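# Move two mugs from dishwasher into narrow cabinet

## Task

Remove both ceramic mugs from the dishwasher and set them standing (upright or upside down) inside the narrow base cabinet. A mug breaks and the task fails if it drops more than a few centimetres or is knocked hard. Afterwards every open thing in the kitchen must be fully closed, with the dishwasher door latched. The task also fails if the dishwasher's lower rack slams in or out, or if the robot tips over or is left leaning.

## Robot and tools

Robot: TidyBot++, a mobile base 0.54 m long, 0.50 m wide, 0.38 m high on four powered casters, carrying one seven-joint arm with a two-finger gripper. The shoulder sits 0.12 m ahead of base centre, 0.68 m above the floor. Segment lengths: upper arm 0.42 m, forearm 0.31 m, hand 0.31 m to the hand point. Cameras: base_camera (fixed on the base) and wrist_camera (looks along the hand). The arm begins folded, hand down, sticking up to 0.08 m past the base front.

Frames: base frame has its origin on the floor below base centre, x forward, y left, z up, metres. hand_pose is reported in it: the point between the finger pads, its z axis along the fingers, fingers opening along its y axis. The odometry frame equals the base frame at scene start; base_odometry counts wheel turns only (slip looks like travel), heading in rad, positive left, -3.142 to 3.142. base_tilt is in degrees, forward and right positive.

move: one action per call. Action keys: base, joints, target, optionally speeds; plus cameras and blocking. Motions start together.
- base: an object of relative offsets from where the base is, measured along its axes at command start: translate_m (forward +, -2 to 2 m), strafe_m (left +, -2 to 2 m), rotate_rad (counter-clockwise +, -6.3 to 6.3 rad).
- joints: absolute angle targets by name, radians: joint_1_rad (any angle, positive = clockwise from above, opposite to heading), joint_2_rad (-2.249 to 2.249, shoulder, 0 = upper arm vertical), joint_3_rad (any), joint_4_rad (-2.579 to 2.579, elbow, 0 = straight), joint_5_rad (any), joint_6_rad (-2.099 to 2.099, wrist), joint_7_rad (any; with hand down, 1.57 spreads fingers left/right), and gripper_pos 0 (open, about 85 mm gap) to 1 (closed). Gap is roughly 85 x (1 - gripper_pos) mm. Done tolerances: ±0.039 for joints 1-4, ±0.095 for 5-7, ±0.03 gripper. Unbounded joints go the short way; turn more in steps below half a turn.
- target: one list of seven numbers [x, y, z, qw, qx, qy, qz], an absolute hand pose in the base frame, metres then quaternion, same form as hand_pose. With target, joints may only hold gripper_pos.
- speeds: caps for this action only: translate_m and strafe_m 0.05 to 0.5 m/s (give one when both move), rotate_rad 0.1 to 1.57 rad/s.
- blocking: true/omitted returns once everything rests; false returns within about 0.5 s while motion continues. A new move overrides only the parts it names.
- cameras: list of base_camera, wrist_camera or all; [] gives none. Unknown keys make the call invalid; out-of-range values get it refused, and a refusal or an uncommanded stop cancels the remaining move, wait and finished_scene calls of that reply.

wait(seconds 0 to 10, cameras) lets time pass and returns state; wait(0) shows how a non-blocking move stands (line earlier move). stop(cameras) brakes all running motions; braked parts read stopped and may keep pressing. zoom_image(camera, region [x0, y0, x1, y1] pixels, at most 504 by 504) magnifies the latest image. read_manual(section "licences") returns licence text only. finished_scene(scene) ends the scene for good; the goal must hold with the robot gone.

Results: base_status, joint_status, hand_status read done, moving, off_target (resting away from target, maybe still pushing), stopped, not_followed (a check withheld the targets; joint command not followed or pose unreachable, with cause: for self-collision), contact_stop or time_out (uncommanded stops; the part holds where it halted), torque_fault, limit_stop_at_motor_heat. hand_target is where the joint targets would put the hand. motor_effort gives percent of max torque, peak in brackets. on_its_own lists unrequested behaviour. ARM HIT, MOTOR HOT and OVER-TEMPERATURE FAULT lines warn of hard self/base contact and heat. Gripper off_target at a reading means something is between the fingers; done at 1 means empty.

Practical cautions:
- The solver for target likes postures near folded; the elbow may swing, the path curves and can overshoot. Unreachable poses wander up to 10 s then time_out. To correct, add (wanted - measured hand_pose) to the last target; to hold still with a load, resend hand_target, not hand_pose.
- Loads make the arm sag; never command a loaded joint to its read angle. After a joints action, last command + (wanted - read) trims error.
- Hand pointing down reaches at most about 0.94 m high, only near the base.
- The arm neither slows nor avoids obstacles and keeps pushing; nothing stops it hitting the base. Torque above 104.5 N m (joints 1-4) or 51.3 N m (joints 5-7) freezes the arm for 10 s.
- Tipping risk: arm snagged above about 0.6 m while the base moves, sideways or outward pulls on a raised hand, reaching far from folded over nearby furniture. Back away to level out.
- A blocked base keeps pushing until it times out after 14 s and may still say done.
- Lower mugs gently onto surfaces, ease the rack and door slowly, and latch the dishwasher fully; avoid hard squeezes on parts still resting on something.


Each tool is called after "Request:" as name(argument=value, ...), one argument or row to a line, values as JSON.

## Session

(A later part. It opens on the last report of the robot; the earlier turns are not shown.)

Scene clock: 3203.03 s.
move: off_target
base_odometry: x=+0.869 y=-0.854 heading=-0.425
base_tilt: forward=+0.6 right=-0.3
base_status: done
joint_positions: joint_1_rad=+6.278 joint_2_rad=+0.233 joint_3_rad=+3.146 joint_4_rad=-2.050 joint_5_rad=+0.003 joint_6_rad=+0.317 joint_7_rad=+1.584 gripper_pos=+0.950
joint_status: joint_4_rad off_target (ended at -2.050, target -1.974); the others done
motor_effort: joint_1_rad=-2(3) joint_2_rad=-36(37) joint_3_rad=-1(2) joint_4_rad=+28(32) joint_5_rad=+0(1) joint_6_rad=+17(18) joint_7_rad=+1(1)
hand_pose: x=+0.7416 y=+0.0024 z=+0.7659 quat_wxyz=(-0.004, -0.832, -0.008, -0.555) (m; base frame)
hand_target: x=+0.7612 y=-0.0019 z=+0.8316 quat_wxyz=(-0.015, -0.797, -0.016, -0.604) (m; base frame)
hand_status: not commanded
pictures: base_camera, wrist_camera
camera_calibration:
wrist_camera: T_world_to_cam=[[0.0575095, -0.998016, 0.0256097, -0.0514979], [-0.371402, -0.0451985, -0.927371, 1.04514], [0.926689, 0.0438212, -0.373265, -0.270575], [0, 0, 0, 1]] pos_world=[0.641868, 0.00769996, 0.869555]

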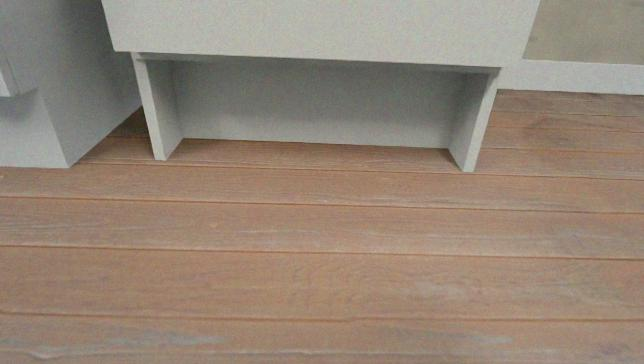

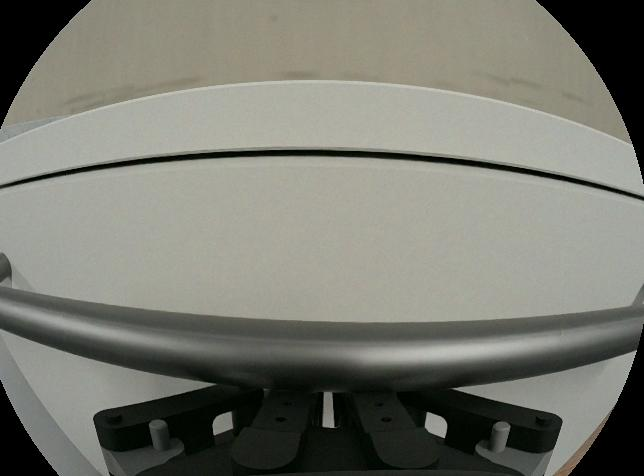

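Request:
move(
  base={"translate_m": 0.03},
  speeds={"translate_m": 0.1},
  joints={"joint_2_rad": 0.187, "joint_4_rad": -1.955, "joint_6_rad": 0.289},
  cameras=[],
)

Request:
move(
  base={"translate_m": 0.03},
  speeds={"translate_m": 0.1},
  joints={"joint_2_rad": 0.173, "joint_4_rad": -1.936, "joint_6_rad": 0.249},
  cameras=["wrist_camera", "base_camera"],
)

Scene clock: 3208.83 s.
move: off_target
base_odometry: x=+0.896 y=-0.866 heading=-0.425
base_tilt: forward=+0.5 right=-0.3
base_status: done
joint_positions: joint_1_rad=+6.278 joint_2_rad=+0.205 joint_3_rad=+3.146 joint_4_rad=-2.058 joint_5_rad=+0.003 joint_6_rad=+0.267 joint_7_rad=+1.584 gripper_pos=+0.950
joint_status: joint_4_rad off_target (ended at -2.058, target -1.955); the others done
motor_effort: joint_1_rad=-1(2) joint_2_rad=-27(35) joint_3_rad=+0(2) joint_4_rad=+36(45) joint_5_rad=+0(1) joint_6_rad=+19(23) joint_7_rad=+1(1)
hand_pose: x=+0.7302 y=+0.0024 z=+0.7649 quat_wxyz=(-0.004, -0.840, -0.008, -0.542) (m; base frame)
hand_target: x=+0.7607 y=-0.0019 z=+0.8386 quat_wxyz=(-0.015, -0.799, -0.016, -0.600) (m; base frame)
hand_status: not commanded
pictures: none
No camera images: "cameras" was empty.

Scene clock: 3209.60 s.
move: off_target
base_odometry: x=+0.923 y=-0.879 heading=-0.425
base_tilt: forward=+0.5 right=-0.4
base_status: done
joint_positions: joint_1_rad=+6.278 joint_2_rad=+0.144 joint_3_rad=+3.146 joint_4_rad=-2.092 joint_5_rad=+0.003 joint_6_rad=+0.181 joint_7_rad=+1.584 gripper_pos=+0.950
joint_status: joint_4_rad off_target (ended at -2.092, target -1.936); the others done
motor_effort: joint_1_rad=-1(2) joint_2_rad=-18(28) joint_3_rad=+1(2) joint_4_rad=+45(47) joint_5_rad=+0(1) joint_6_rad=+26(26) joint_7_rad=+1(1)
hand_pose: x=+0.7023 y=+0.0023 z=+0.7593 quat_wxyz=(-0.004, -0.856, -0.008, -0.517) (m; base frame)
hand_target: x=+0.7598 y=-0.0019 z=+0.8464 quat_wxyz=(-0.015, -0.801, -0.016, -0.598) (m; base frame)
hand_status: not commanded
pictures: base_camera, wrist_camera
camera_calibration:
wrist_camera: T_world_to_cam=[[0.0592927, -0.998034, 0.0202964, -0.0464985], [-0.452536, -0.0449967, -0.89061, 1.05344], [0.889773, 0.0436218, -0.454314, -0.14912], [0, 0, 0, 1]] pos_world=[0.612159, 0.00749898, 0.871399]

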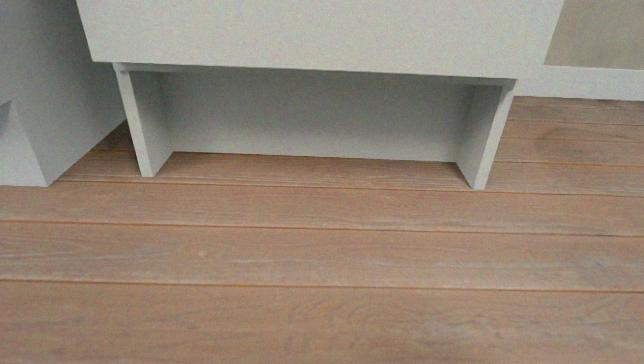

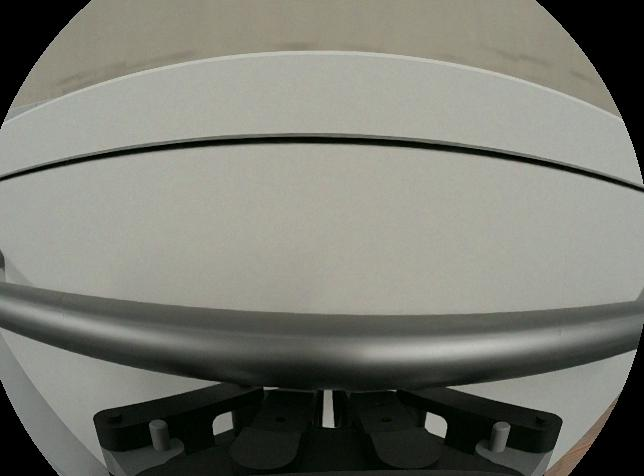

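Request:
zoom_image(
  camera="base_camera",
  region=[60, 0, 200, 120],
)

Request:
zoom_image(
  camera="base_camera",
  region=[440, 0, 600, 120],
)

Request:
zoom_image(
  camera="wrist_camera",
  region=[0, 100, 200, 300],
)

Request:
zoom_image(
  camera="wrist_camera",
  region=[444, 100, 644, 300],
)

Scaled by 3.600.

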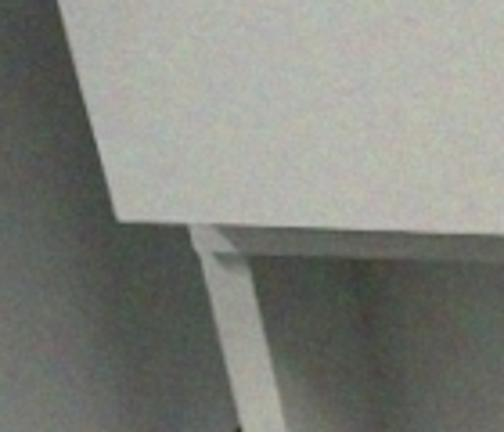

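Scaled by 3.150.

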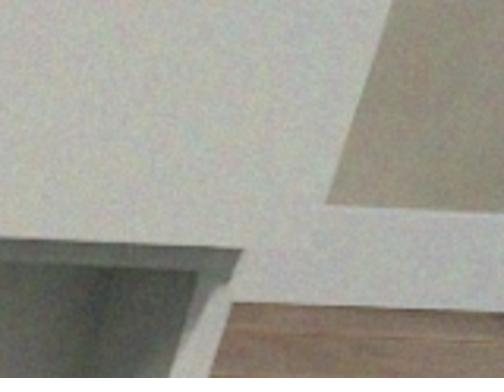

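Scaled by 2.520.

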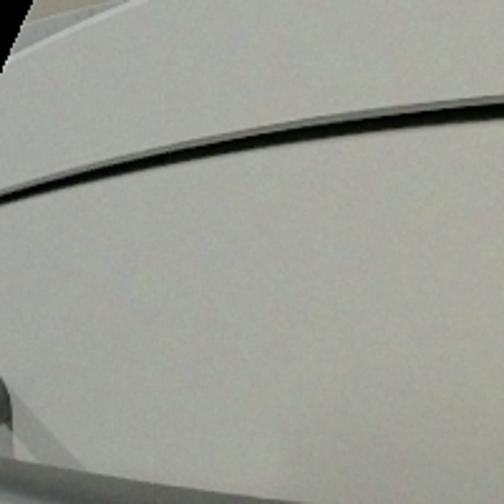

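Scaled by 2.520.

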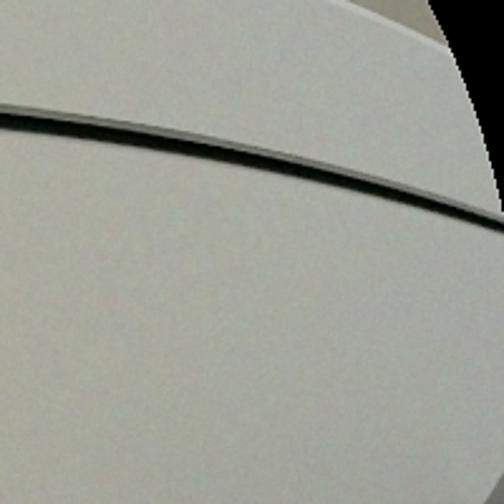

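Request:
move(
  base={"translate_m": -0.035},
  speeds={"translate_m": 0.05},
  cameras=["wrist_camera", "base_camera"],
)

Scene clock: 3261.70 s.
move: done
base_odometry: x=+0.891 y=-0.864 heading=-0.425
base_tilt: forward=+0.5 right=-0.3
base_status: done
joint_positions: joint_1_rad=+6.278 joint_2_rad=+0.199 joint_3_rad=+3.146 joint_4_rad=-2.015 joint_5_rad=+0.003 joint_6_rad=+0.181 joint_7_rad=+1.584 gripper_pos=+0.950
joint_status: not commanded
on_its_own: joint_4_rad moved +0.077 toward your old target -1.936
motor_effort: joint_1_rad=-1(2) joint_2_rad=-32(38) joint_3_rad=+0(2) joint_4_rad=+31(43) joint_5_rad=+0(2) joint_6_rad=+17(24) joint_7_rad=+1(1)
hand_pose: x=+0.7325 y=+0.0023 z=+0.7668 quat_wxyz=(-0.004, -0.850, -0.008, -0.526) (m; base frame)
hand_target: x=+0.7598 y=-0.0019 z=+0.8464 quat_wxyz=(-0.015, -0.801, -0.016, -0.598) (m; base frame)
hand_status: not commanded
pictures: base_camera, wrist_camera
camera_calibration:
wrist_camera: T_world_to_cam=[[0.058831, -0.99803, 0.0218164, -0.0492004], [-0.432854, -0.0451963, -0.90033, 1.06693], [0.899542, 0.043524, -0.43466, -0.194869], [0, 0, 0, 1]] pos_world=[0.640014, 0.00759944, 0.876964]

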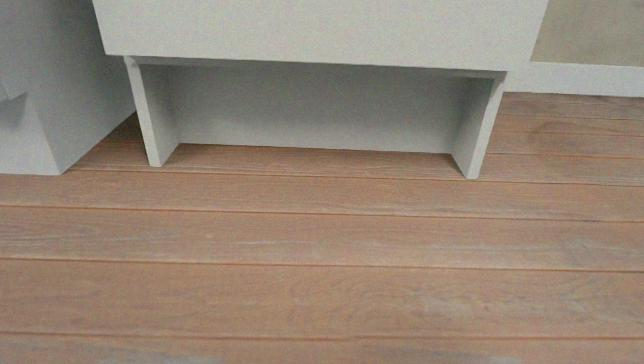

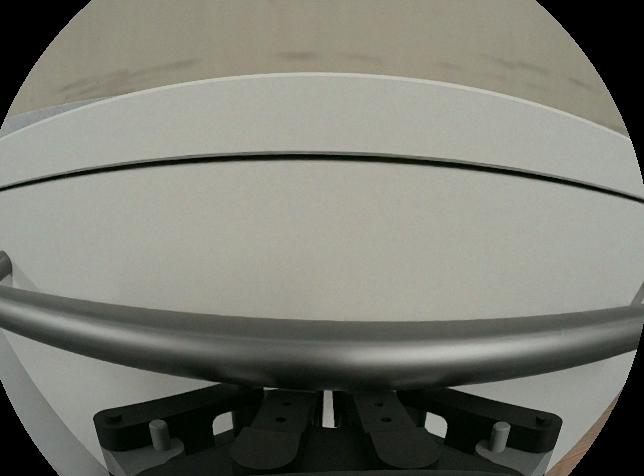

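Request:
move(
  cameras=["all"],
)

Scene clock: 3281.20 s.
base_odometry: x=+0.891 y=-0.864 heading=-0.425
base_tilt: forward=+0.5 right=-0.4
base_status: done
joint_positions: joint_1_rad=+6.278 joint_2_rad=+0.199 joint_3_rad=+3.146 joint_4_rad=-2.015 joint_5_rad=+0.003 joint_6_rad=+0.181 joint_7_rad=+1.584 gripper_pos=+0.950
joint_status: not commanded
motor_effort: joint_1_rad=-1(2) joint_2_rad=-32(38) joint_3_rad=+0(2) joint_4_rad=+31(43) joint_5_rad=+0(2) joint_6_rad=+17(24) joint_7_rad=+1(1)
hand_pose: x=+0.7325 y=+0.0023 z=+0.7668 quat_wxyz=(-0.004, -0.850, -0.008, -0.526) (m; base frame)
hand_target: x=+0.7598 y=-0.0019 z=+0.8464 quat_wxyz=(-0.015, -0.801, -0.016, -0.598) (m; base frame)
hand_status: not commanded
pictures: base_camera, wrist_camera
camera_calibration:
wrist_camera: T_world_to_cam=[[0.058831, -0.99803, 0.0218164, -0.0492004], [-0.432854, -0.0451963, -0.90033, 1.06693], [0.899542, 0.043524, -0.43466, -0.194869], [0, 0, 0, 1]] pos_world=[0.640014, 0.00759944, 0.876964]

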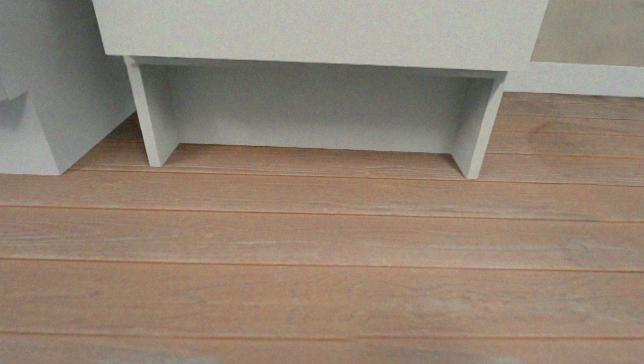

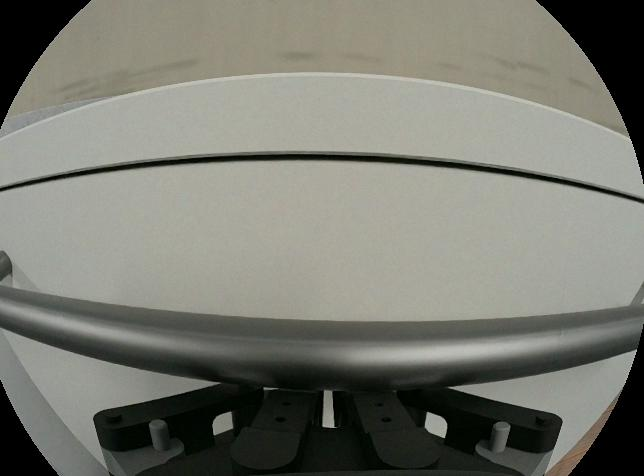

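Request:
move(
  base={"translate_m": -0.015},
  speeds={"translate_m": 0.05},
  cameras=["wrist_camera"],
)

Request:
move(
  base={"translate_m": -0.015},
  speeds={"translate_m": 0.05},
  cameras=["wrist_camera"],
)

Scene clock: 3303.43 s.
move: done
base_odometry: x=+0.877 y=-0.857 heading=-0.425
base_tilt: forward=+0.5 right=-0.3
base_status: done
joint_positions: joint_1_rad=+6.278 joint_2_rad=+0.204 joint_3_rad=+3.146 joint_4_rad=-1.999 joint_5_rad=+0.003 joint_6_rad=+0.181 joint_7_rad=+1.584 gripper_pos=+0.950
joint_status: not commanded
motor_effort: joint_1_rad=-1(1) joint_2_rad=-31(36) joint_3_rad=+0(1) joint_4_rad=+29(31) joint_5_rad=-2(2) joint_6_rad=+16(18) joint_7_rad=+0(1)
hand_pose: x=+0.7379 y=+0.0023 z=+0.7724 quat_wxyz=(-0.004, -0.847, -0.008, -0.531) (m; base frame)
hand_target: x=+0.7598 y=-0.0019 z=+0.8464 quat_wxyz=(-0.015, -0.801, -0.016, -0.598) (m; base frame)
hand_status: not commanded
pictures: wrist_camera
camera_calibration:
wrist_camera: T_world_to_cam=[[0.0585787, -0.99803, 0.0224813, -0.0499628], [-0.422633, -0.0451958, -0.905174, 1.07046], [0.904406, 0.0435226, -0.424447, -0.208701], [0, 0, 0, 1]] pos_world=[0.64409, 0.00759943, 0.881497]

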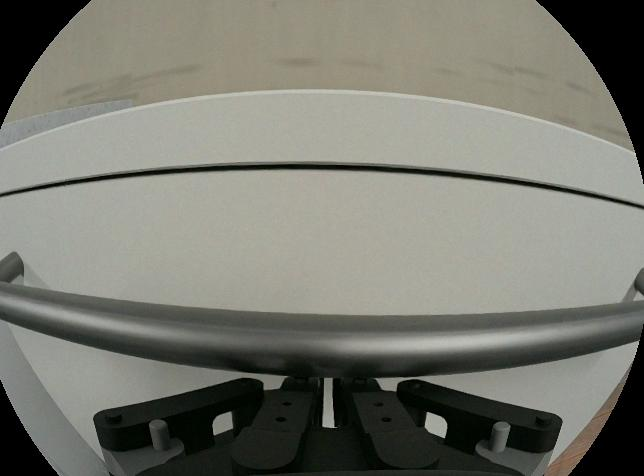

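Scene clock: 3304.20 s.
move: done
base_odometry: x=+0.863 y=-0.851 heading=-0.424
base_tilt: forward=+0.6 right=-0.3
base_status: done
joint_positions: joint_1_rad=+6.278 joint_2_rad=+0.201 joint_3_rad=+3.146 joint_4_rad=-1.987 joint_5_rad=+0.003 joint_6_rad=+0.183 joint_7_rad=+1.584 gripper_pos=+0.950
joint_status: not commanded
motor_effort: joint_1_rad=+0(2) joint_2_rad=-30(35) joint_3_rad=+1(1) joint_4_rad=+26(28) joint_5_rad=-1(2) joint_6_rad=+14(16) joint_7_rad=+1(1)
hand_pose: x=+0.7419 y=+0.0024 z=+0.7814 quat_wxyz=(-0.004, -0.843, -0.008, -0.538) (m; base frame)
hand_target: x=+0.7598 y=-0.0019 z=+0.8464 quat_wxyz=(-0.015, -0.801, -0.016, -0.598) (m; base frame)
hand_status: not commanded
pictures: wrist_camera
camera_calibration:
wrist_camera: T_world_to_cam=[[0.0581813, -0.99803, 0.0234837, -0.0508889], [-0.40701, -0.0451938, -0.912305, 1.07427], [0.911569, 0.043521, -0.408838, -0.226042], [0, 0, 0, 1]] pos_world=[0.646254, 0.00759942, 0.888846]

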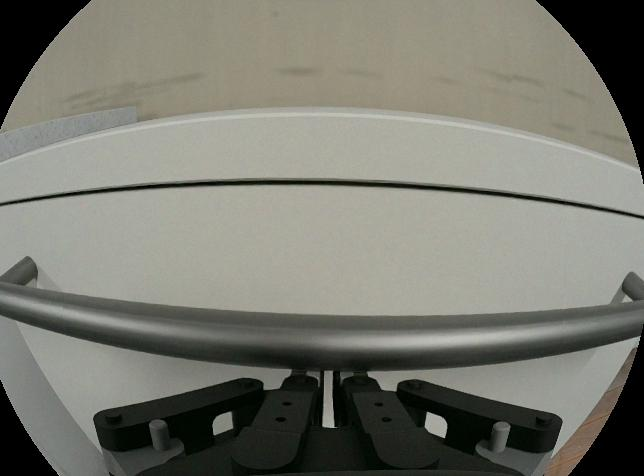

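Request:
move(
  joints={"joint_2_rad": 0.19, "joint_4_rad": -1.995, "joint_6_rad": 0.2},
  cameras=["all"],
)

Scene clock: 3311.30 s.
move: done
base_odometry: x=+0.863 y=-0.851 heading=-0.424
base_tilt: forward=+0.6 right=-0.4
base_status: not commanded
joint_positions: joint_1_rad=+6.278 joint_2_rad=+0.201 joint_3_rad=+3.146 joint_4_rad=-1.988 joint_5_rad=+0.003 joint_6_rad=+0.183 joint_7_rad=+1.584 gripper_pos=+0.950
joint_status: all done
motor_effort: joint_1_rad=-1(1) joint_2_rad=-25(30) joint_3_rad=+0(1) joint_4_rad=+19(27) joint_5_rad=-1(2) joint_6_rad=+9(14) joint_7_rad=+0(1)
hand_pose: x=+0.7415 y=+0.0024 z=+0.7808 quat_wxyz=(-0.004, -0.843, -0.008, -0.538) (m; base frame)
hand_target: x=+0.7404 y=-0.0018 z=+0.7885 quat_wxyz=(-0.014, -0.837, -0.017, -0.546) (m; base frame)
hand_status: not commanded
pictures: base_camera, wrist_camera
camera_calibration:
wrist_camera: T_world_to_cam=[[0.0582096, -0.99803, 0.0234194, -0.0508209], [-0.40803, -0.0451953, -0.911849, 1.07395], [0.911111, 0.0435225, -0.409857, -0.224776], [0, 0, 0, 1]] pos_world=[0.645956, 0.00759943, 0.888343]

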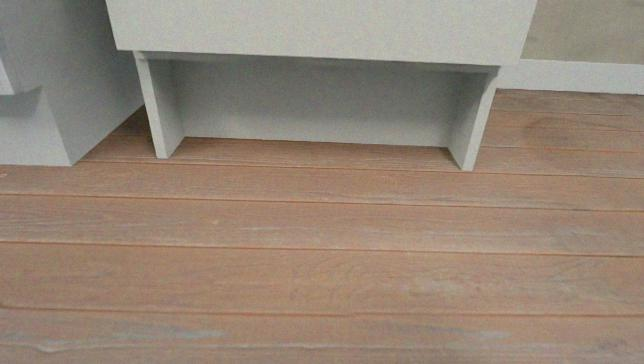

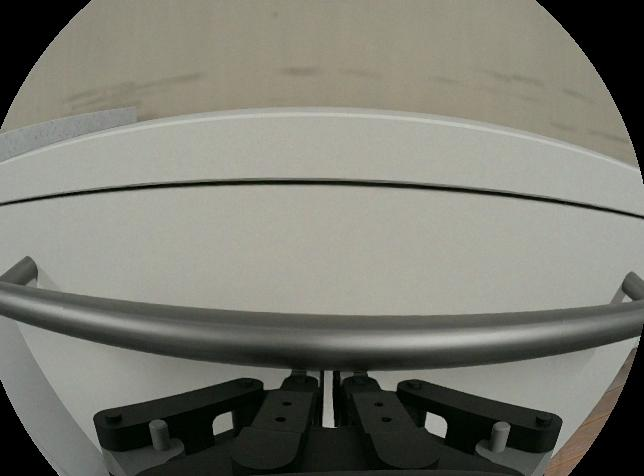

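Request:
move(
  base={"translate_m": -0.02},
  speeds={"translate_m": 0.05},
  cameras=["wrist_camera"],
)

Request:
move(
  base={"translate_m": -0.03},
  speeds={"translate_m": 0.05},
  cameras=["wrist_camera"],
)

Scene clock: 3315.33 s.
move: done
base_odometry: x=+0.845 y=-0.843 heading=-0.423
base_tilt: forward=+0.6 right=-0.3
base_status: done
joint_positions: joint_1_rad=+6.278 joint_2_rad=+0.198 joint_3_rad=+3.146 joint_4_rad=-1.989 joint_5_rad=+0.003 joint_6_rad=+0.183 joint_7_rad=+1.584 gripper_pos=+0.950
joint_status: not commanded
motor_effort: joint_1_rad=-1(1) joint_2_rad=-25(28) joint_3_rad=+0(1) joint_4_rad=+19(19) joint_5_rad=-1(3) joint_6_rad=+9(9) joint_7_rad=+0(1)
hand_pose: x=+0.7410 y=+0.0024 z=+0.7822 quat_wxyz=(-0.004, -0.842, -0.008, -0.539) (m; base frame)
hand_target: x=+0.7404 y=-0.0018 z=+0.7885 quat_wxyz=(-0.014, -0.837, -0.017, -0.546) (m; base frame)
hand_status: not commanded
pictures: wrist_camera
camera_calibration:
wrist_camera: T_world_to_cam=[[0.0581574, -0.99803, 0.0235529, -0.0508932], [-0.405944, -0.0451963, -0.91278, 1.07424], [0.912045, 0.0435238, -0.407773, -0.226095], [0, 0, 0, 1]] pos_world=[0.645251, 0.00759944, 0.889549]

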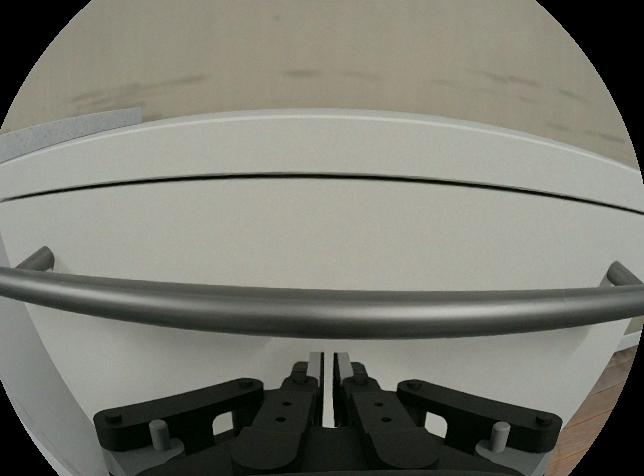

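Scene clock: 3316.37 s.
move: done
base_odometry: x=+0.818 y=-0.830 heading=-0.423
base_tilt: forward=+0.6 right=-0.3
base_status: done
joint_positions: joint_1_rad=+6.278 joint_2_rad=+0.195 joint_3_rad=+3.146 joint_4_rad=-1.990 joint_5_rad=+0.003 joint_6_rad=+0.183 joint_7_rad=+1.584 gripper_pos=+0.950
joint_status: not commanded
motor_effort: joint_1_rad=-1(2) joint_2_rad=-25(27) joint_3_rad=+0(1) joint_4_rad=+18(20) joint_5_rad=-2(2) joint_6_rad=+7(9) joint_7_rad=+0(1)
hand_pose: x=+0.7404 y=+0.0024 z=+0.7833 quat_wxyz=(-0.004, -0.842, -0.008, -0.539) (m; base frame)
hand_target: x=+0.7404 y=-0.0018 z=+0.7885 quat_wxyz=(-0.014, -0.837, -0.017, -0.546) (m; base frame)
hand_status: not commanded
pictures: wrist_camera
camera_calibration:
wrist_camera: T_world_to_cam=[[0.0581181, -0.99803, 0.0236441, -0.0509294], [-0.404516, -0.0451956, -0.913414, 1.07443], [0.912682, 0.0435214, -0.406345, -0.226767], [0, 0, 0, 1]] pos_world=[0.644548, 0.00759943, 0.890454]

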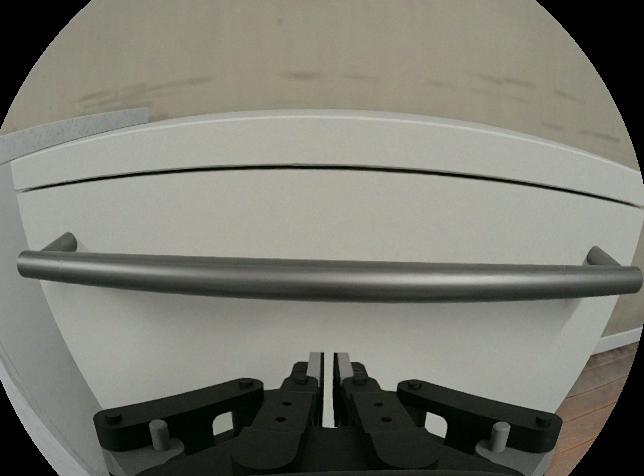

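Request:
zoom_image(
  camera="wrist_camera",
  region=[0, 90, 220, 300],
)

Request:
zoom_image(
  camera="wrist_camera",
  region=[220, 90, 440, 300],
)

Request:
zoom_image(
  camera="wrist_camera",
  region=[424, 90, 644, 300],
)

Scaled by 2.291.

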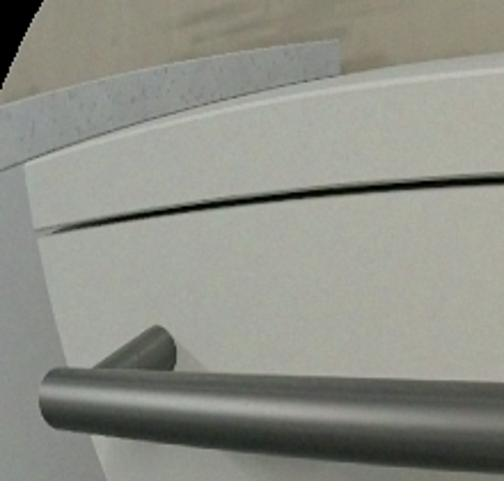

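Scaled by 2.291.

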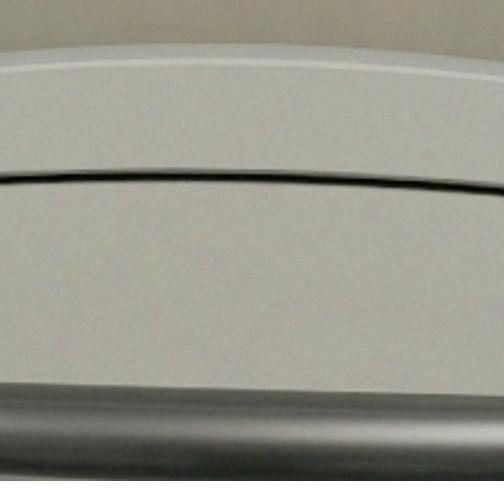

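Scaled by 2.291.

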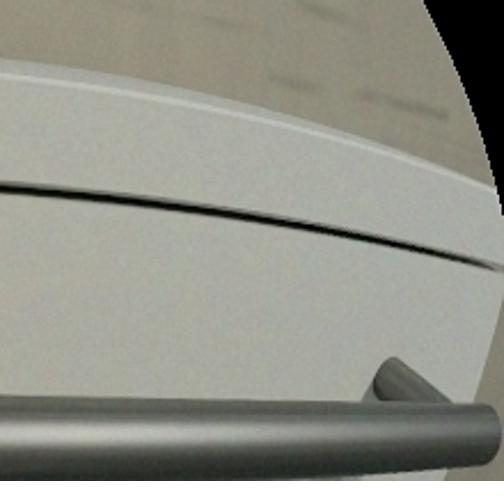

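Request:
zoom_image(
  camera="wrist_camera",
  region=[0, 140, 80, 220],
)

Request:
zoom_image(
  camera="wrist_camera",
  region=[564, 150, 644, 230],
)

Scaled by 6.300.

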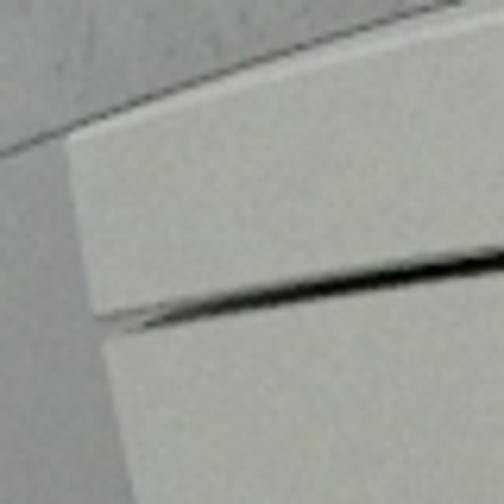

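Scaled by 6.300.

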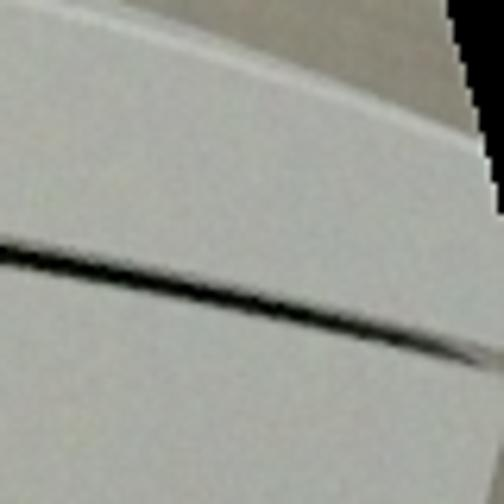

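Request:
move(
  joints={"joint_2_rad": 0.272, "joint_4_rad": -2.075, "joint_6_rad": 0.36},
  cameras=["wrist_camera"],
)

Request:
move(
  base={"translate_m": 0.08},
  speeds={"translate_m": 0.08},
  cameras=["wrist_camera"],
)

Scene clock: 3384.73 s.
move: done
base_odometry: x=+0.818 y=-0.830 heading=-0.423
base_tilt: forward=+0.6 right=-0.3
base_status: not commanded
joint_positions: joint_1_rad=+6.278 joint_2_rad=+0.257 joint_3_rad=+3.146 joint_4_rad=-2.071 joint_5_rad=+0.003 joint_6_rad=+0.311 joint_7_rad=+1.584 gripper_pos=+0.950
joint_status: all done
motor_effort: joint_1_rad=-1(1) joint_2_rad=-25(27) joint_3_rad=+0(0) joint_4_rad=+18(19) joint_5_rad=-2(2) joint_6_rad=+8(10) joint_7_rad=+0(1)
hand_pose: x=+0.7354 y=+0.0025 z=+0.7389 quat_wxyz=(-0.004, -0.846, -0.008, -0.533) (m; base frame)
hand_target: x=+0.7411 y=-0.0018 z=+0.7410 quat_wxyz=(-0.014, -0.838, -0.017, -0.546) (m; base frame)
hand_status: not commanded
pictures: wrist_camera
camera_calibration:
wrist_camera: T_world_to_cam=[[0.058763, -0.998012, 0.0227819, -0.0492888], [-0.417421, -0.0452955, -0.907583, 1.0371], [0.906811, 0.0438226, -0.419253, -0.226261], [0, 0, 0, 1]] pos_world=[0.640978, 0.00770026, 0.847513]

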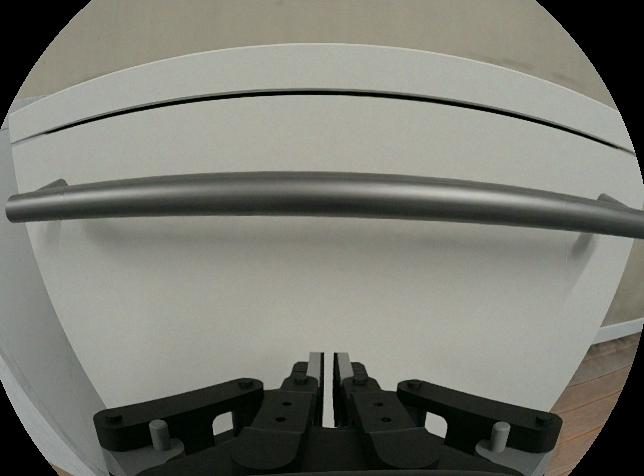

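Scene clock: 3386.27 s.
move: done
base_odometry: x=+0.891 y=-0.863 heading=-0.424
base_tilt: forward=+0.5 right=-0.3
base_status: done
joint_positions: joint_1_rad=+6.278 joint_2_rad=+0.257 joint_3_rad=+3.146 joint_4_rad=-2.071 joint_5_rad=+0.003 joint_6_rad=+0.312 joint_7_rad=+1.584 gripper_pos=+0.950
joint_status: not commanded
motor_effort: joint_1_rad=-1(2) joint_2_rad=-25(28) joint_3_rad=+0(1) joint_4_rad=+17(18) joint_5_rad=-1(2) joint_6_rad=+8(9) joint_7_rad=+0(1)
hand_pose: x=+0.7353 y=+0.0025 z=+0.7382 quat_wxyz=(-0.004, -0.846, -0.008, -0.533) (m; base frame)
hand_target: x=+0.7411 y=-0.0018 z=+0.7410 quat_wxyz=(-0.014, -0.838, -0.017, -0.546) (m; base frame)
hand_status: not commanded
pictures: wrist_camera
camera_calibration:
wrist_camera: T_world_to_cam=[[0.0587839, -0.998012, 0.0227285, -0.0492411], [-0.418233, -0.045295, -0.90721, 1.03666], [0.906436, 0.0438235, -0.420064, -0.225629], [0, 0, 0, 1]] pos_world=[0.64098, 0.00770026, 0.846811]

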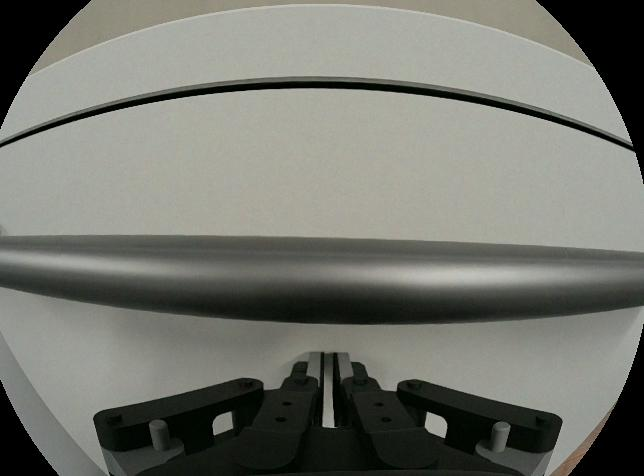

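Request:
move(
  base={"translate_m": 0.05},
  speeds={"translate_m": 0.05},
  cameras=["wrist_camera"],
)

Request:
move(
  base={"translate_m": 0.02},
  speeds={"translate_m": 0.05},
  cameras=["all"],
)

Scene clock: 3393.00 s.
move: done
base_odometry: x=+0.935 y=-0.884 heading=-0.424
base_tilt: forward=+0.5 right=-0.3
base_status: done
joint_positions: joint_1_rad=+6.278 joint_2_rad=+0.163 joint_3_rad=+3.146 joint_4_rad=-2.185 joint_5_rad=+0.003 joint_6_rad=+0.312 joint_7_rad=+1.584 gripper_pos=+0.950
joint_status: not commanded
motor_effort: joint_1_rad=-3(3) joint_2_rad=-2(26) joint_3_rad=-1(2) joint_4_rad=+36(39) joint_5_rad=-1(3) joint_6_rad=+16(18) joint_7_rad=+0(1)
hand_pose: x=+0.6895 y=+0.0023 z=+0.7364 quat_wxyz=(-0.004, -0.851, -0.008, -0.525) (m; base frame)
hand_target: x=+0.7411 y=-0.0018 z=+0.7410 quat_wxyz=(-0.014, -0.838, -0.017, -0.546) (m; base frame)
hand_status: not commanded
pictures: wrist_camera
camera_calibration:
wrist_camera: T_world_to_cam=[[0.0590933, -0.998026, 0.0212852, -0.0457447], [-0.436234, -0.0449965, -0.898708, 1.02203], [0.897891, 0.0438223, -0.438031, -0.165804], [0, 0, 0, 1]] pos_world=[0.597421, 0.00759933, 0.846853]

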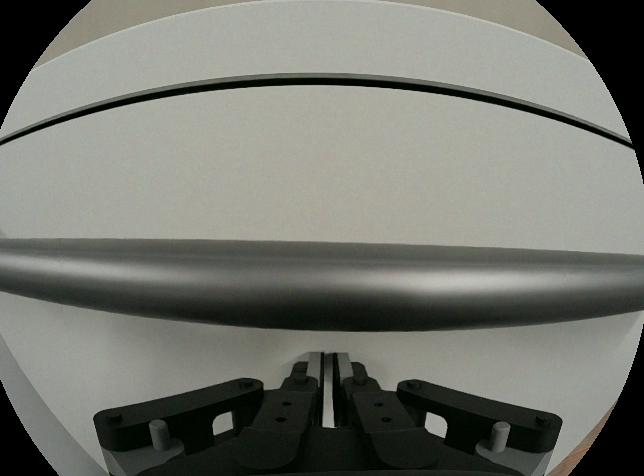

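Scene clock: 3395.30 s.
move: time_out
base_odometry: x=+0.951 y=-0.891 heading=-0.424
base_tilt: forward=+0.4 right=-0.3
base_status: translate_m time_out (by the wheels' count: +0.017 of +0.020)
joint_positions: joint_1_rad=+6.278 joint_2_rad=+0.129 joint_3_rad=+3.145 joint_4_rad=-2.225 joint_5_rad=+0.003 joint_6_rad=+0.311 joint_7_rad=+1.584 gripper_pos=+0.950
joint_status: not commanded
motor_effort: joint_1_rad=-2(3) joint_2_rad=+5(10) joint_3_rad=+1(2) joint_4_rad=+42(46) joint_5_rad=+0(2) joint_6_rad=+19(21) joint_7_rad=+1(1)
hand_pose: x=+0.6732 y=+0.0024 z=+0.7361 quat_wxyz=(-0.004, -0.853, -0.008, -0.522) (m; base frame)
hand_target: x=+0.7411 y=-0.0018 z=+0.7410 quat_wxyz=(-0.014, -0.838, -0.017, -0.546) (m; base frame)
hand_status: not commanded
pictures: base_camera, wrist_camera
camera_calibration:
wrist_camera: T_world_to_cam=[[0.0593339, -0.998021, 0.020811, -0.0445539], [-0.440729, -0.0448965, -0.896517, 1.01607], [0.895677, 0.0440218, -0.442521, -0.146456], [0, 0, 0, 1]] pos_world=[0.581631, 0.00759936, 0.847039]

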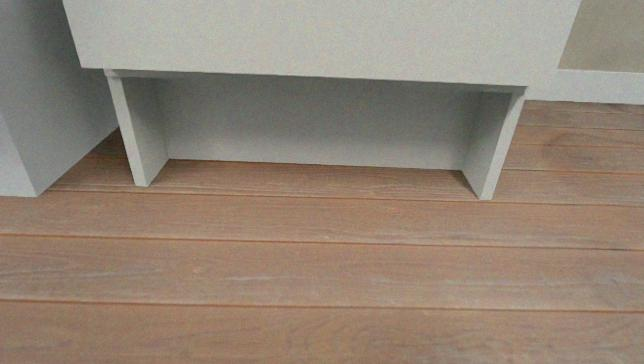

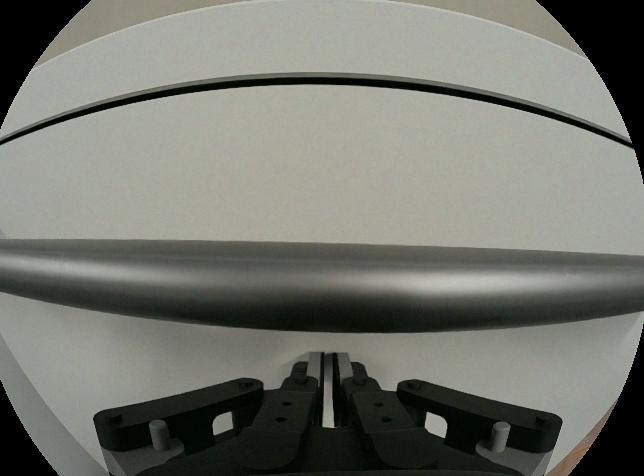

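Request:
move(
  base={"translate_m": -0.065},
  speeds={"translate_m": 0.08},
  cameras=["all"],
)

Scene clock: 3404.30 s.
move: done
base_odometry: x=+0.891 y=-0.864 heading=-0.424
base_tilt: forward=+0.5 right=-0.3
base_status: done
joint_positions: joint_1_rad=+6.278 joint_2_rad=+0.254 joint_3_rad=+3.145 joint_4_rad=-2.089 joint_5_rad=+0.003 joint_6_rad=+0.321 joint_7_rad=+1.584 gripper_pos=+0.950
joint_status: not commanded
motor_effort: joint_1_rad=-1(3) joint_2_rad=-25(25) joint_3_rad=+0(1) joint_4_rad=+17(41) joint_5_rad=-1(2) joint_6_rad=+8(19) joint_7_rad=+0(1)
hand_pose: x=+0.7302 y=+0.0025 z=+0.7339 quat_wxyz=(-0.004, -0.847, -0.008, -0.531) (m; base frame)
hand_target: x=+0.7411 y=-0.0018 z=+0.7410 quat_wxyz=(-0.014, -0.838, -0.017, -0.546) (m; base frame)
hand_status: not commanded
pictures: base_camera, wrist_camera
camera_calibration:
wrist_camera: T_world_to_cam=[[0.0590778, -0.998003, 0.022347, -0.0486499], [-0.42281, -0.045295, -0.905086, 1.03241], [0.904291, 0.0440219, -0.424641, -0.217854], [0, 0, 0, 1]] pos_world=[0.63639, 0.00780061, 0.842996]

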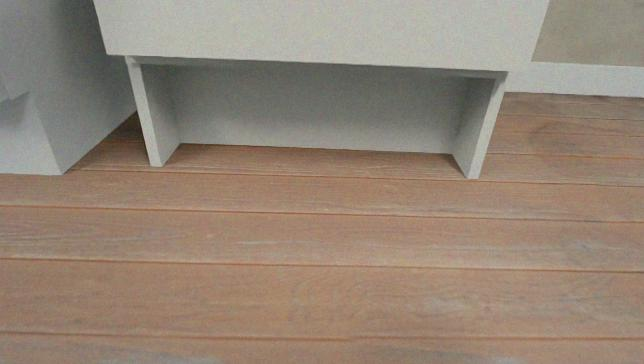

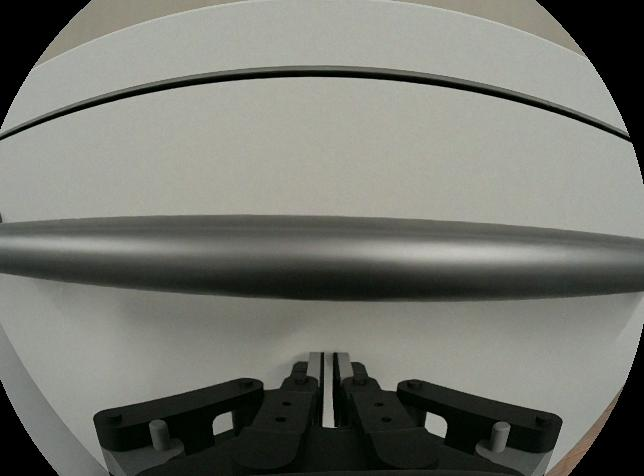

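Request:
move(
  base={"translate_m": -0.10},
  speeds={"translate_m": 0.2},
  cameras=["wrist_camera"],
)

Request:
move(
  joints={"joint_2_rad": 0.41, "joint_4_rad": -2.222, "joint_6_rad": 1.085, "joint_7_rad": 0.0, "gripper_pos": 0.5},
  cameras=["wrist_camera"],
)

Scene clock: 3434.87 s.
move: done
base_odometry: x=+0.800 y=-0.823 heading=-0.424
base_tilt: forward=+0.7 right=-0.3
base_status: done
joint_positions: joint_1_rad=+6.278 joint_2_rad=+0.256 joint_3_rad=+3.145 joint_4_rad=-2.088 joint_5_rad=+0.003 joint_6_rad=+0.321 joint_7_rad=+1.584 gripper_pos=+0.950
joint_status: not commanded
motor_effort: joint_1_rad=-1(2) joint_2_rad=-25(27) joint_3_rad=+0(1) joint_4_rad=+17(18) joint_5_rad=+0(2) joint_6_rad=+8(9) joint_7_rad=+1(1)
hand_pose: x=+0.7307 y=+0.0025 z=+0.7332 quat_wxyz=(-0.004, -0.848, -0.008, -0.531) (m; base frame)
hand_target: x=+0.7411 y=-0.0018 z=+0.7410 quat_wxyz=(-0.014, -0.838, -0.017, -0.546) (m; base frame)
hand_status: not commanded
pictures: wrist_camera
camera_calibration:
wrist_camera: T_world_to_cam=[[0.059141, -0.997999, 0.0223849, -0.0487498], [-0.423614, -0.0453955, -0.904705, 1.03235], [0.90391, 0.0440226, -0.425451, -0.21782], [0, 0, 0, 1]] pos_world=[0.637092, 0.00780092, 0.842393]

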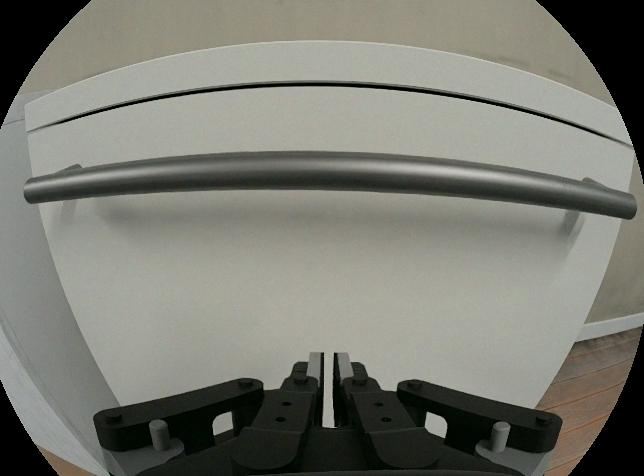

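Scene clock: 3437.03 s.
move: done
base_odometry: x=+0.800 y=-0.823 heading=-0.424
base_tilt: forward=+0.5 right=-0.3
base_status: not commanded
joint_positions: joint_1_rad=+6.278 joint_2_rad=+0.383 joint_3_rad=+3.145 joint_4_rad=-2.211 joint_5_rad=+0.003 joint_6_rad=+1.031 joint_7_rad=+0.045 gripper_pos=+0.500
joint_status: all done
motor_effort: joint_1_rad=-1(1) joint_2_rad=-27(28) joint_3_rad=+0(0) joint_4_rad=+14(18) joint_5_rad=+0(2) joint_6_rad=+9(10) joint_7_rad=+0(1)
hand_pose: x=+0.7511 y=+0.0032 z=+0.8062 quat_wxyz=(+0.491, -0.511, +0.485, -0.513) (m; base frame)
hand_target: x=+0.7513 y=-0.0015 z=+0.8007 quat_wxyz=(+0.504, -0.493, +0.495, -0.508) (m; base frame)
hand_status: not commanded
pictures: wrist_camera
camera_calibration:
wrist_camera: T_world_to_cam=[[0.0499051, -0.0761235, -0.995849, 0.773888], [0.0110396, 0.997072, -0.0756638, 0.108859], [0.998693, -0.00721781, 0.0505994, -0.659973], [0, 0, 0, 1]] pos_world=[0.619288, -0.0543932, 0.812306]

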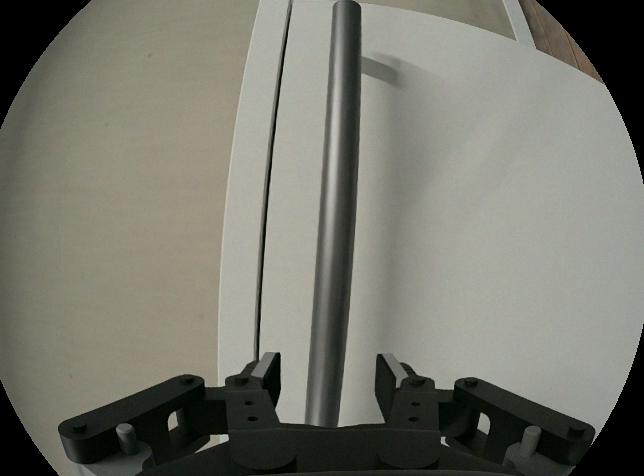

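Request:
move(
  base={"translate_m": 0.07},
  speeds={"translate_m": 0.1},
  cameras=["wrist_camera"],
)

Scene clock: 3448.93 s.
move: done
base_odometry: x=+0.864 y=-0.852 heading=-0.425
base_tilt: forward=+0.6 right=-0.3
base_status: done
joint_positions: joint_1_rad=+6.278 joint_2_rad=+0.389 joint_3_rad=+3.145 joint_4_rad=-2.216 joint_5_rad=+0.003 joint_6_rad=+1.033 joint_7_rad=+0.045 gripper_pos=+0.500
joint_status: not commanded
motor_effort: joint_1_rad=-1(2) joint_2_rad=-27(28) joint_3_rad=+0(1) joint_4_rad=+14(15) joint_5_rad=-1(2) joint_6_rad=+9(10) joint_7_rad=+0(1)
hand_pose: x=+0.7507 y=+0.0032 z=+0.8010 quat_wxyz=(+0.489, -0.513, +0.487, -0.511) (m; base frame)
hand_target: x=+0.7513 y=-0.0015 z=+0.8007 quat_wxyz=(+0.504, -0.493, +0.495, -0.508) (m; base frame)
hand_status: not commanded
pictures: wrist_camera
camera_calibration:
wrist_camera: T_world_to_cam=[[0.0416317, -0.0758402, -0.996251, 0.775266], [0.0104008, 0.997094, -0.0754698, 0.108791], [0.999079, -0.00721991, 0.0422995, -0.65301], [0, 0, 0, 1]] pos_world=[0.619001, -0.0543936, 0.808191]

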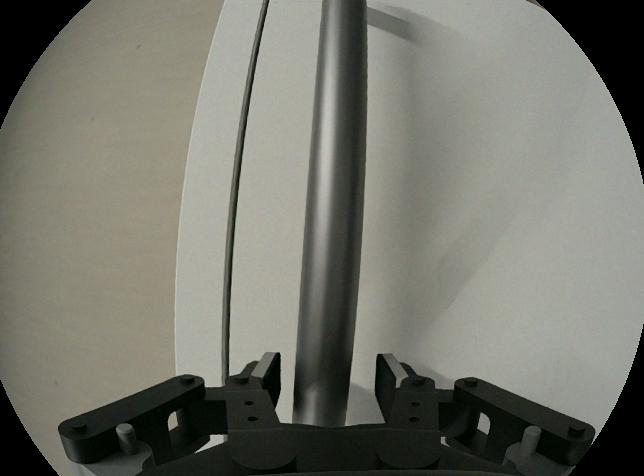

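Request:
move(
  base={"translate_m": 0.008},
  speeds={"translate_m": 0.05},
  joints={"gripper_pos": 0.68},
  cameras=["wrist_camera"],
)

Request:
move(
  joints={"gripper_pos": 0.76},
  cameras=["wrist_camera"],
)

Scene clock: 3455.40 s.
move: done
base_odometry: x=+0.872 y=-0.855 heading=-0.425
base_tilt: forward=+0.6 right=-0.4
base_status: done
joint_positions: joint_1_rad=+6.278 joint_2_rad=+0.390 joint_3_rad=+3.145 joint_4_rad=-2.217 joint_5_rad=+0.003 joint_6_rad=+1.038 joint_7_rad=+0.045 gripper_pos=+0.680
joint_status: all done
motor_effort: joint_1_rad=-1(2) joint_2_rad=-26(29) joint_3_rad=+0(1) joint_4_rad=+14(15) joint_5_rad=-1(2) joint_6_rad=+8(10) joint_7_rad=+1(1)
hand_pose: x=+0.7506 y=+0.0032 z=+0.8010 quat_wxyz=(+0.489, -0.512, +0.487, -0.511) (m; base frame)
hand_target: x=+0.7513 y=-0.0015 z=+0.8007 quat_wxyz=(+0.504, -0.493, +0.495, -0.508) (m; base frame)
hand_status: not commanded
pictures: wrist_camera
camera_calibration:
wrist_camera: T_world_to_cam=[[0.0437267, -0.0757642, -0.996167, 0.773718], [0.0105572, 0.9971, -0.0753717, 0.108603], [0.998988, -0.00722093, 0.0443997, -0.654439], [0, 0, 0, 1]] pos_world=[0.618798, -0.0543937, 0.807995]

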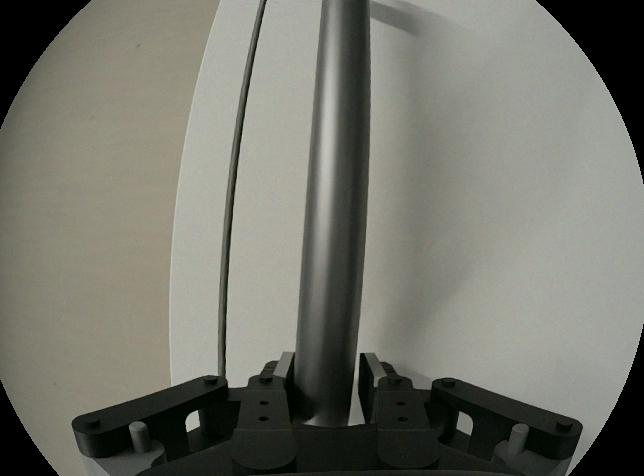

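Scene clock: 3456.00 s.
move: done
base_odometry: x=+0.872 y=-0.855 heading=-0.425
base_tilt: forward=+0.6 right=-0.4
base_status: not commanded
joint_positions: joint_1_rad=+6.278 joint_2_rad=+0.390 joint_3_rad=+3.145 joint_4_rad=-2.217 joint_5_rad=+0.003 joint_6_rad=+1.049 joint_7_rad=+0.041 gripper_pos=+0.757
joint_status: all done
motor_effort: joint_1_rad=+0(1) joint_2_rad=-25(28) joint_3_rad=+1(1) joint_4_rad=+12(16) joint_5_rad=-2(3) joint_6_rad=+7(10) joint_7_rad=+1(1)
hand_pose: x=+0.7504 y=+0.0032 z=+0.8042 quat_wxyz=(+0.493, -0.509, +0.485, -0.513) (m; base frame)
hand_target: x=+0.7513 y=-0.0015 z=+0.8007 quat_wxyz=(+0.504, -0.493, +0.495, -0.508) (m; base frame)
hand_status: not commanded
pictures: wrist_camera
camera_calibration:
wrist_camera: T_world_to_cam=[[0.0540308, -0.0717781, -0.995956, 0.768899], [0.011258, 0.997393, -0.0712709, 0.104988], [0.998476, -0.00736169, 0.054698, -0.662317], [0, 0, 0, 1]] pos_world=[0.618582, -0.0544, 0.8095]

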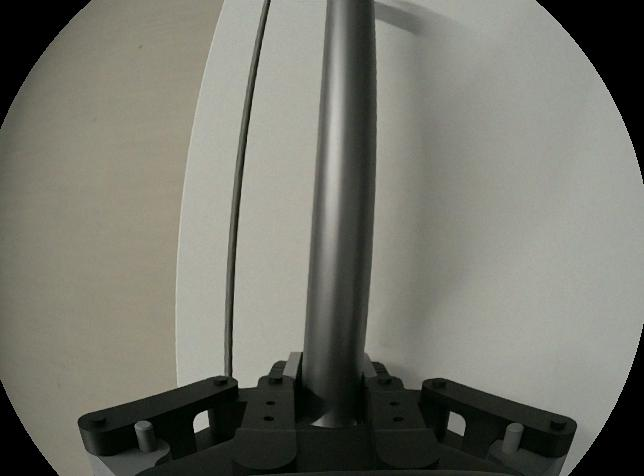

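Request:
move(
  joints={"gripper_pos": 0.79},
  cameras=["wrist_camera"],
)

Scene clock: 3458.80 s.
move: done
base_odometry: x=+0.872 y=-0.855 heading=-0.425
base_tilt: forward=+0.6 right=-0.3
base_status: not commanded
joint_positions: joint_1_rad=+6.278 joint_2_rad=+0.390 joint_3_rad=+3.145 joint_4_rad=-2.217 joint_5_rad=+0.003 joint_6_rad=+1.049 joint_7_rad=+0.039 gripper_pos=+0.775
joint_status: all done
motor_effort: joint_1_rad=+0(0) joint_2_rad=-24(26) joint_3_rad=+1(1) joint_4_rad=+14(15) joint_5_rad=-2(2) joint_6_rad=+8(9) joint_7_rad=+1(1)
hand_pose: x=+0.7504 y=+0.0032 z=+0.8042 quat_wxyz=(+0.493, -0.508, +0.485, -0.513) (m; base frame)
hand_target: x=+0.7513 y=-0.0015 z=+0.8007 quat_wxyz=(+0.504, -0.493, +0.495, -0.508) (m; base frame)
hand_status: not commanded
pictures: wrist_camera
camera_calibration:
wrist_camera: T_world_to_cam=[[0.0541439, -0.0705795, -0.996036, 0.768955], [0.0112124, 0.997479, -0.0700723, 0.104052], [0.99847, -0.00737393, 0.0547988, -0.662396], [0, 0, 0, 1]] pos_world=[0.618582, -0.0544018, 0.809496]

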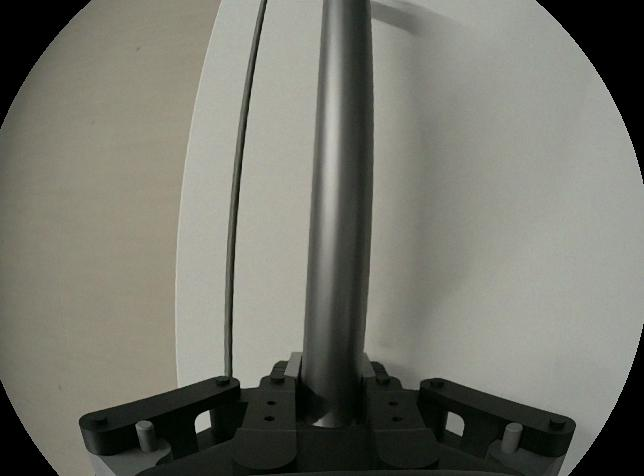

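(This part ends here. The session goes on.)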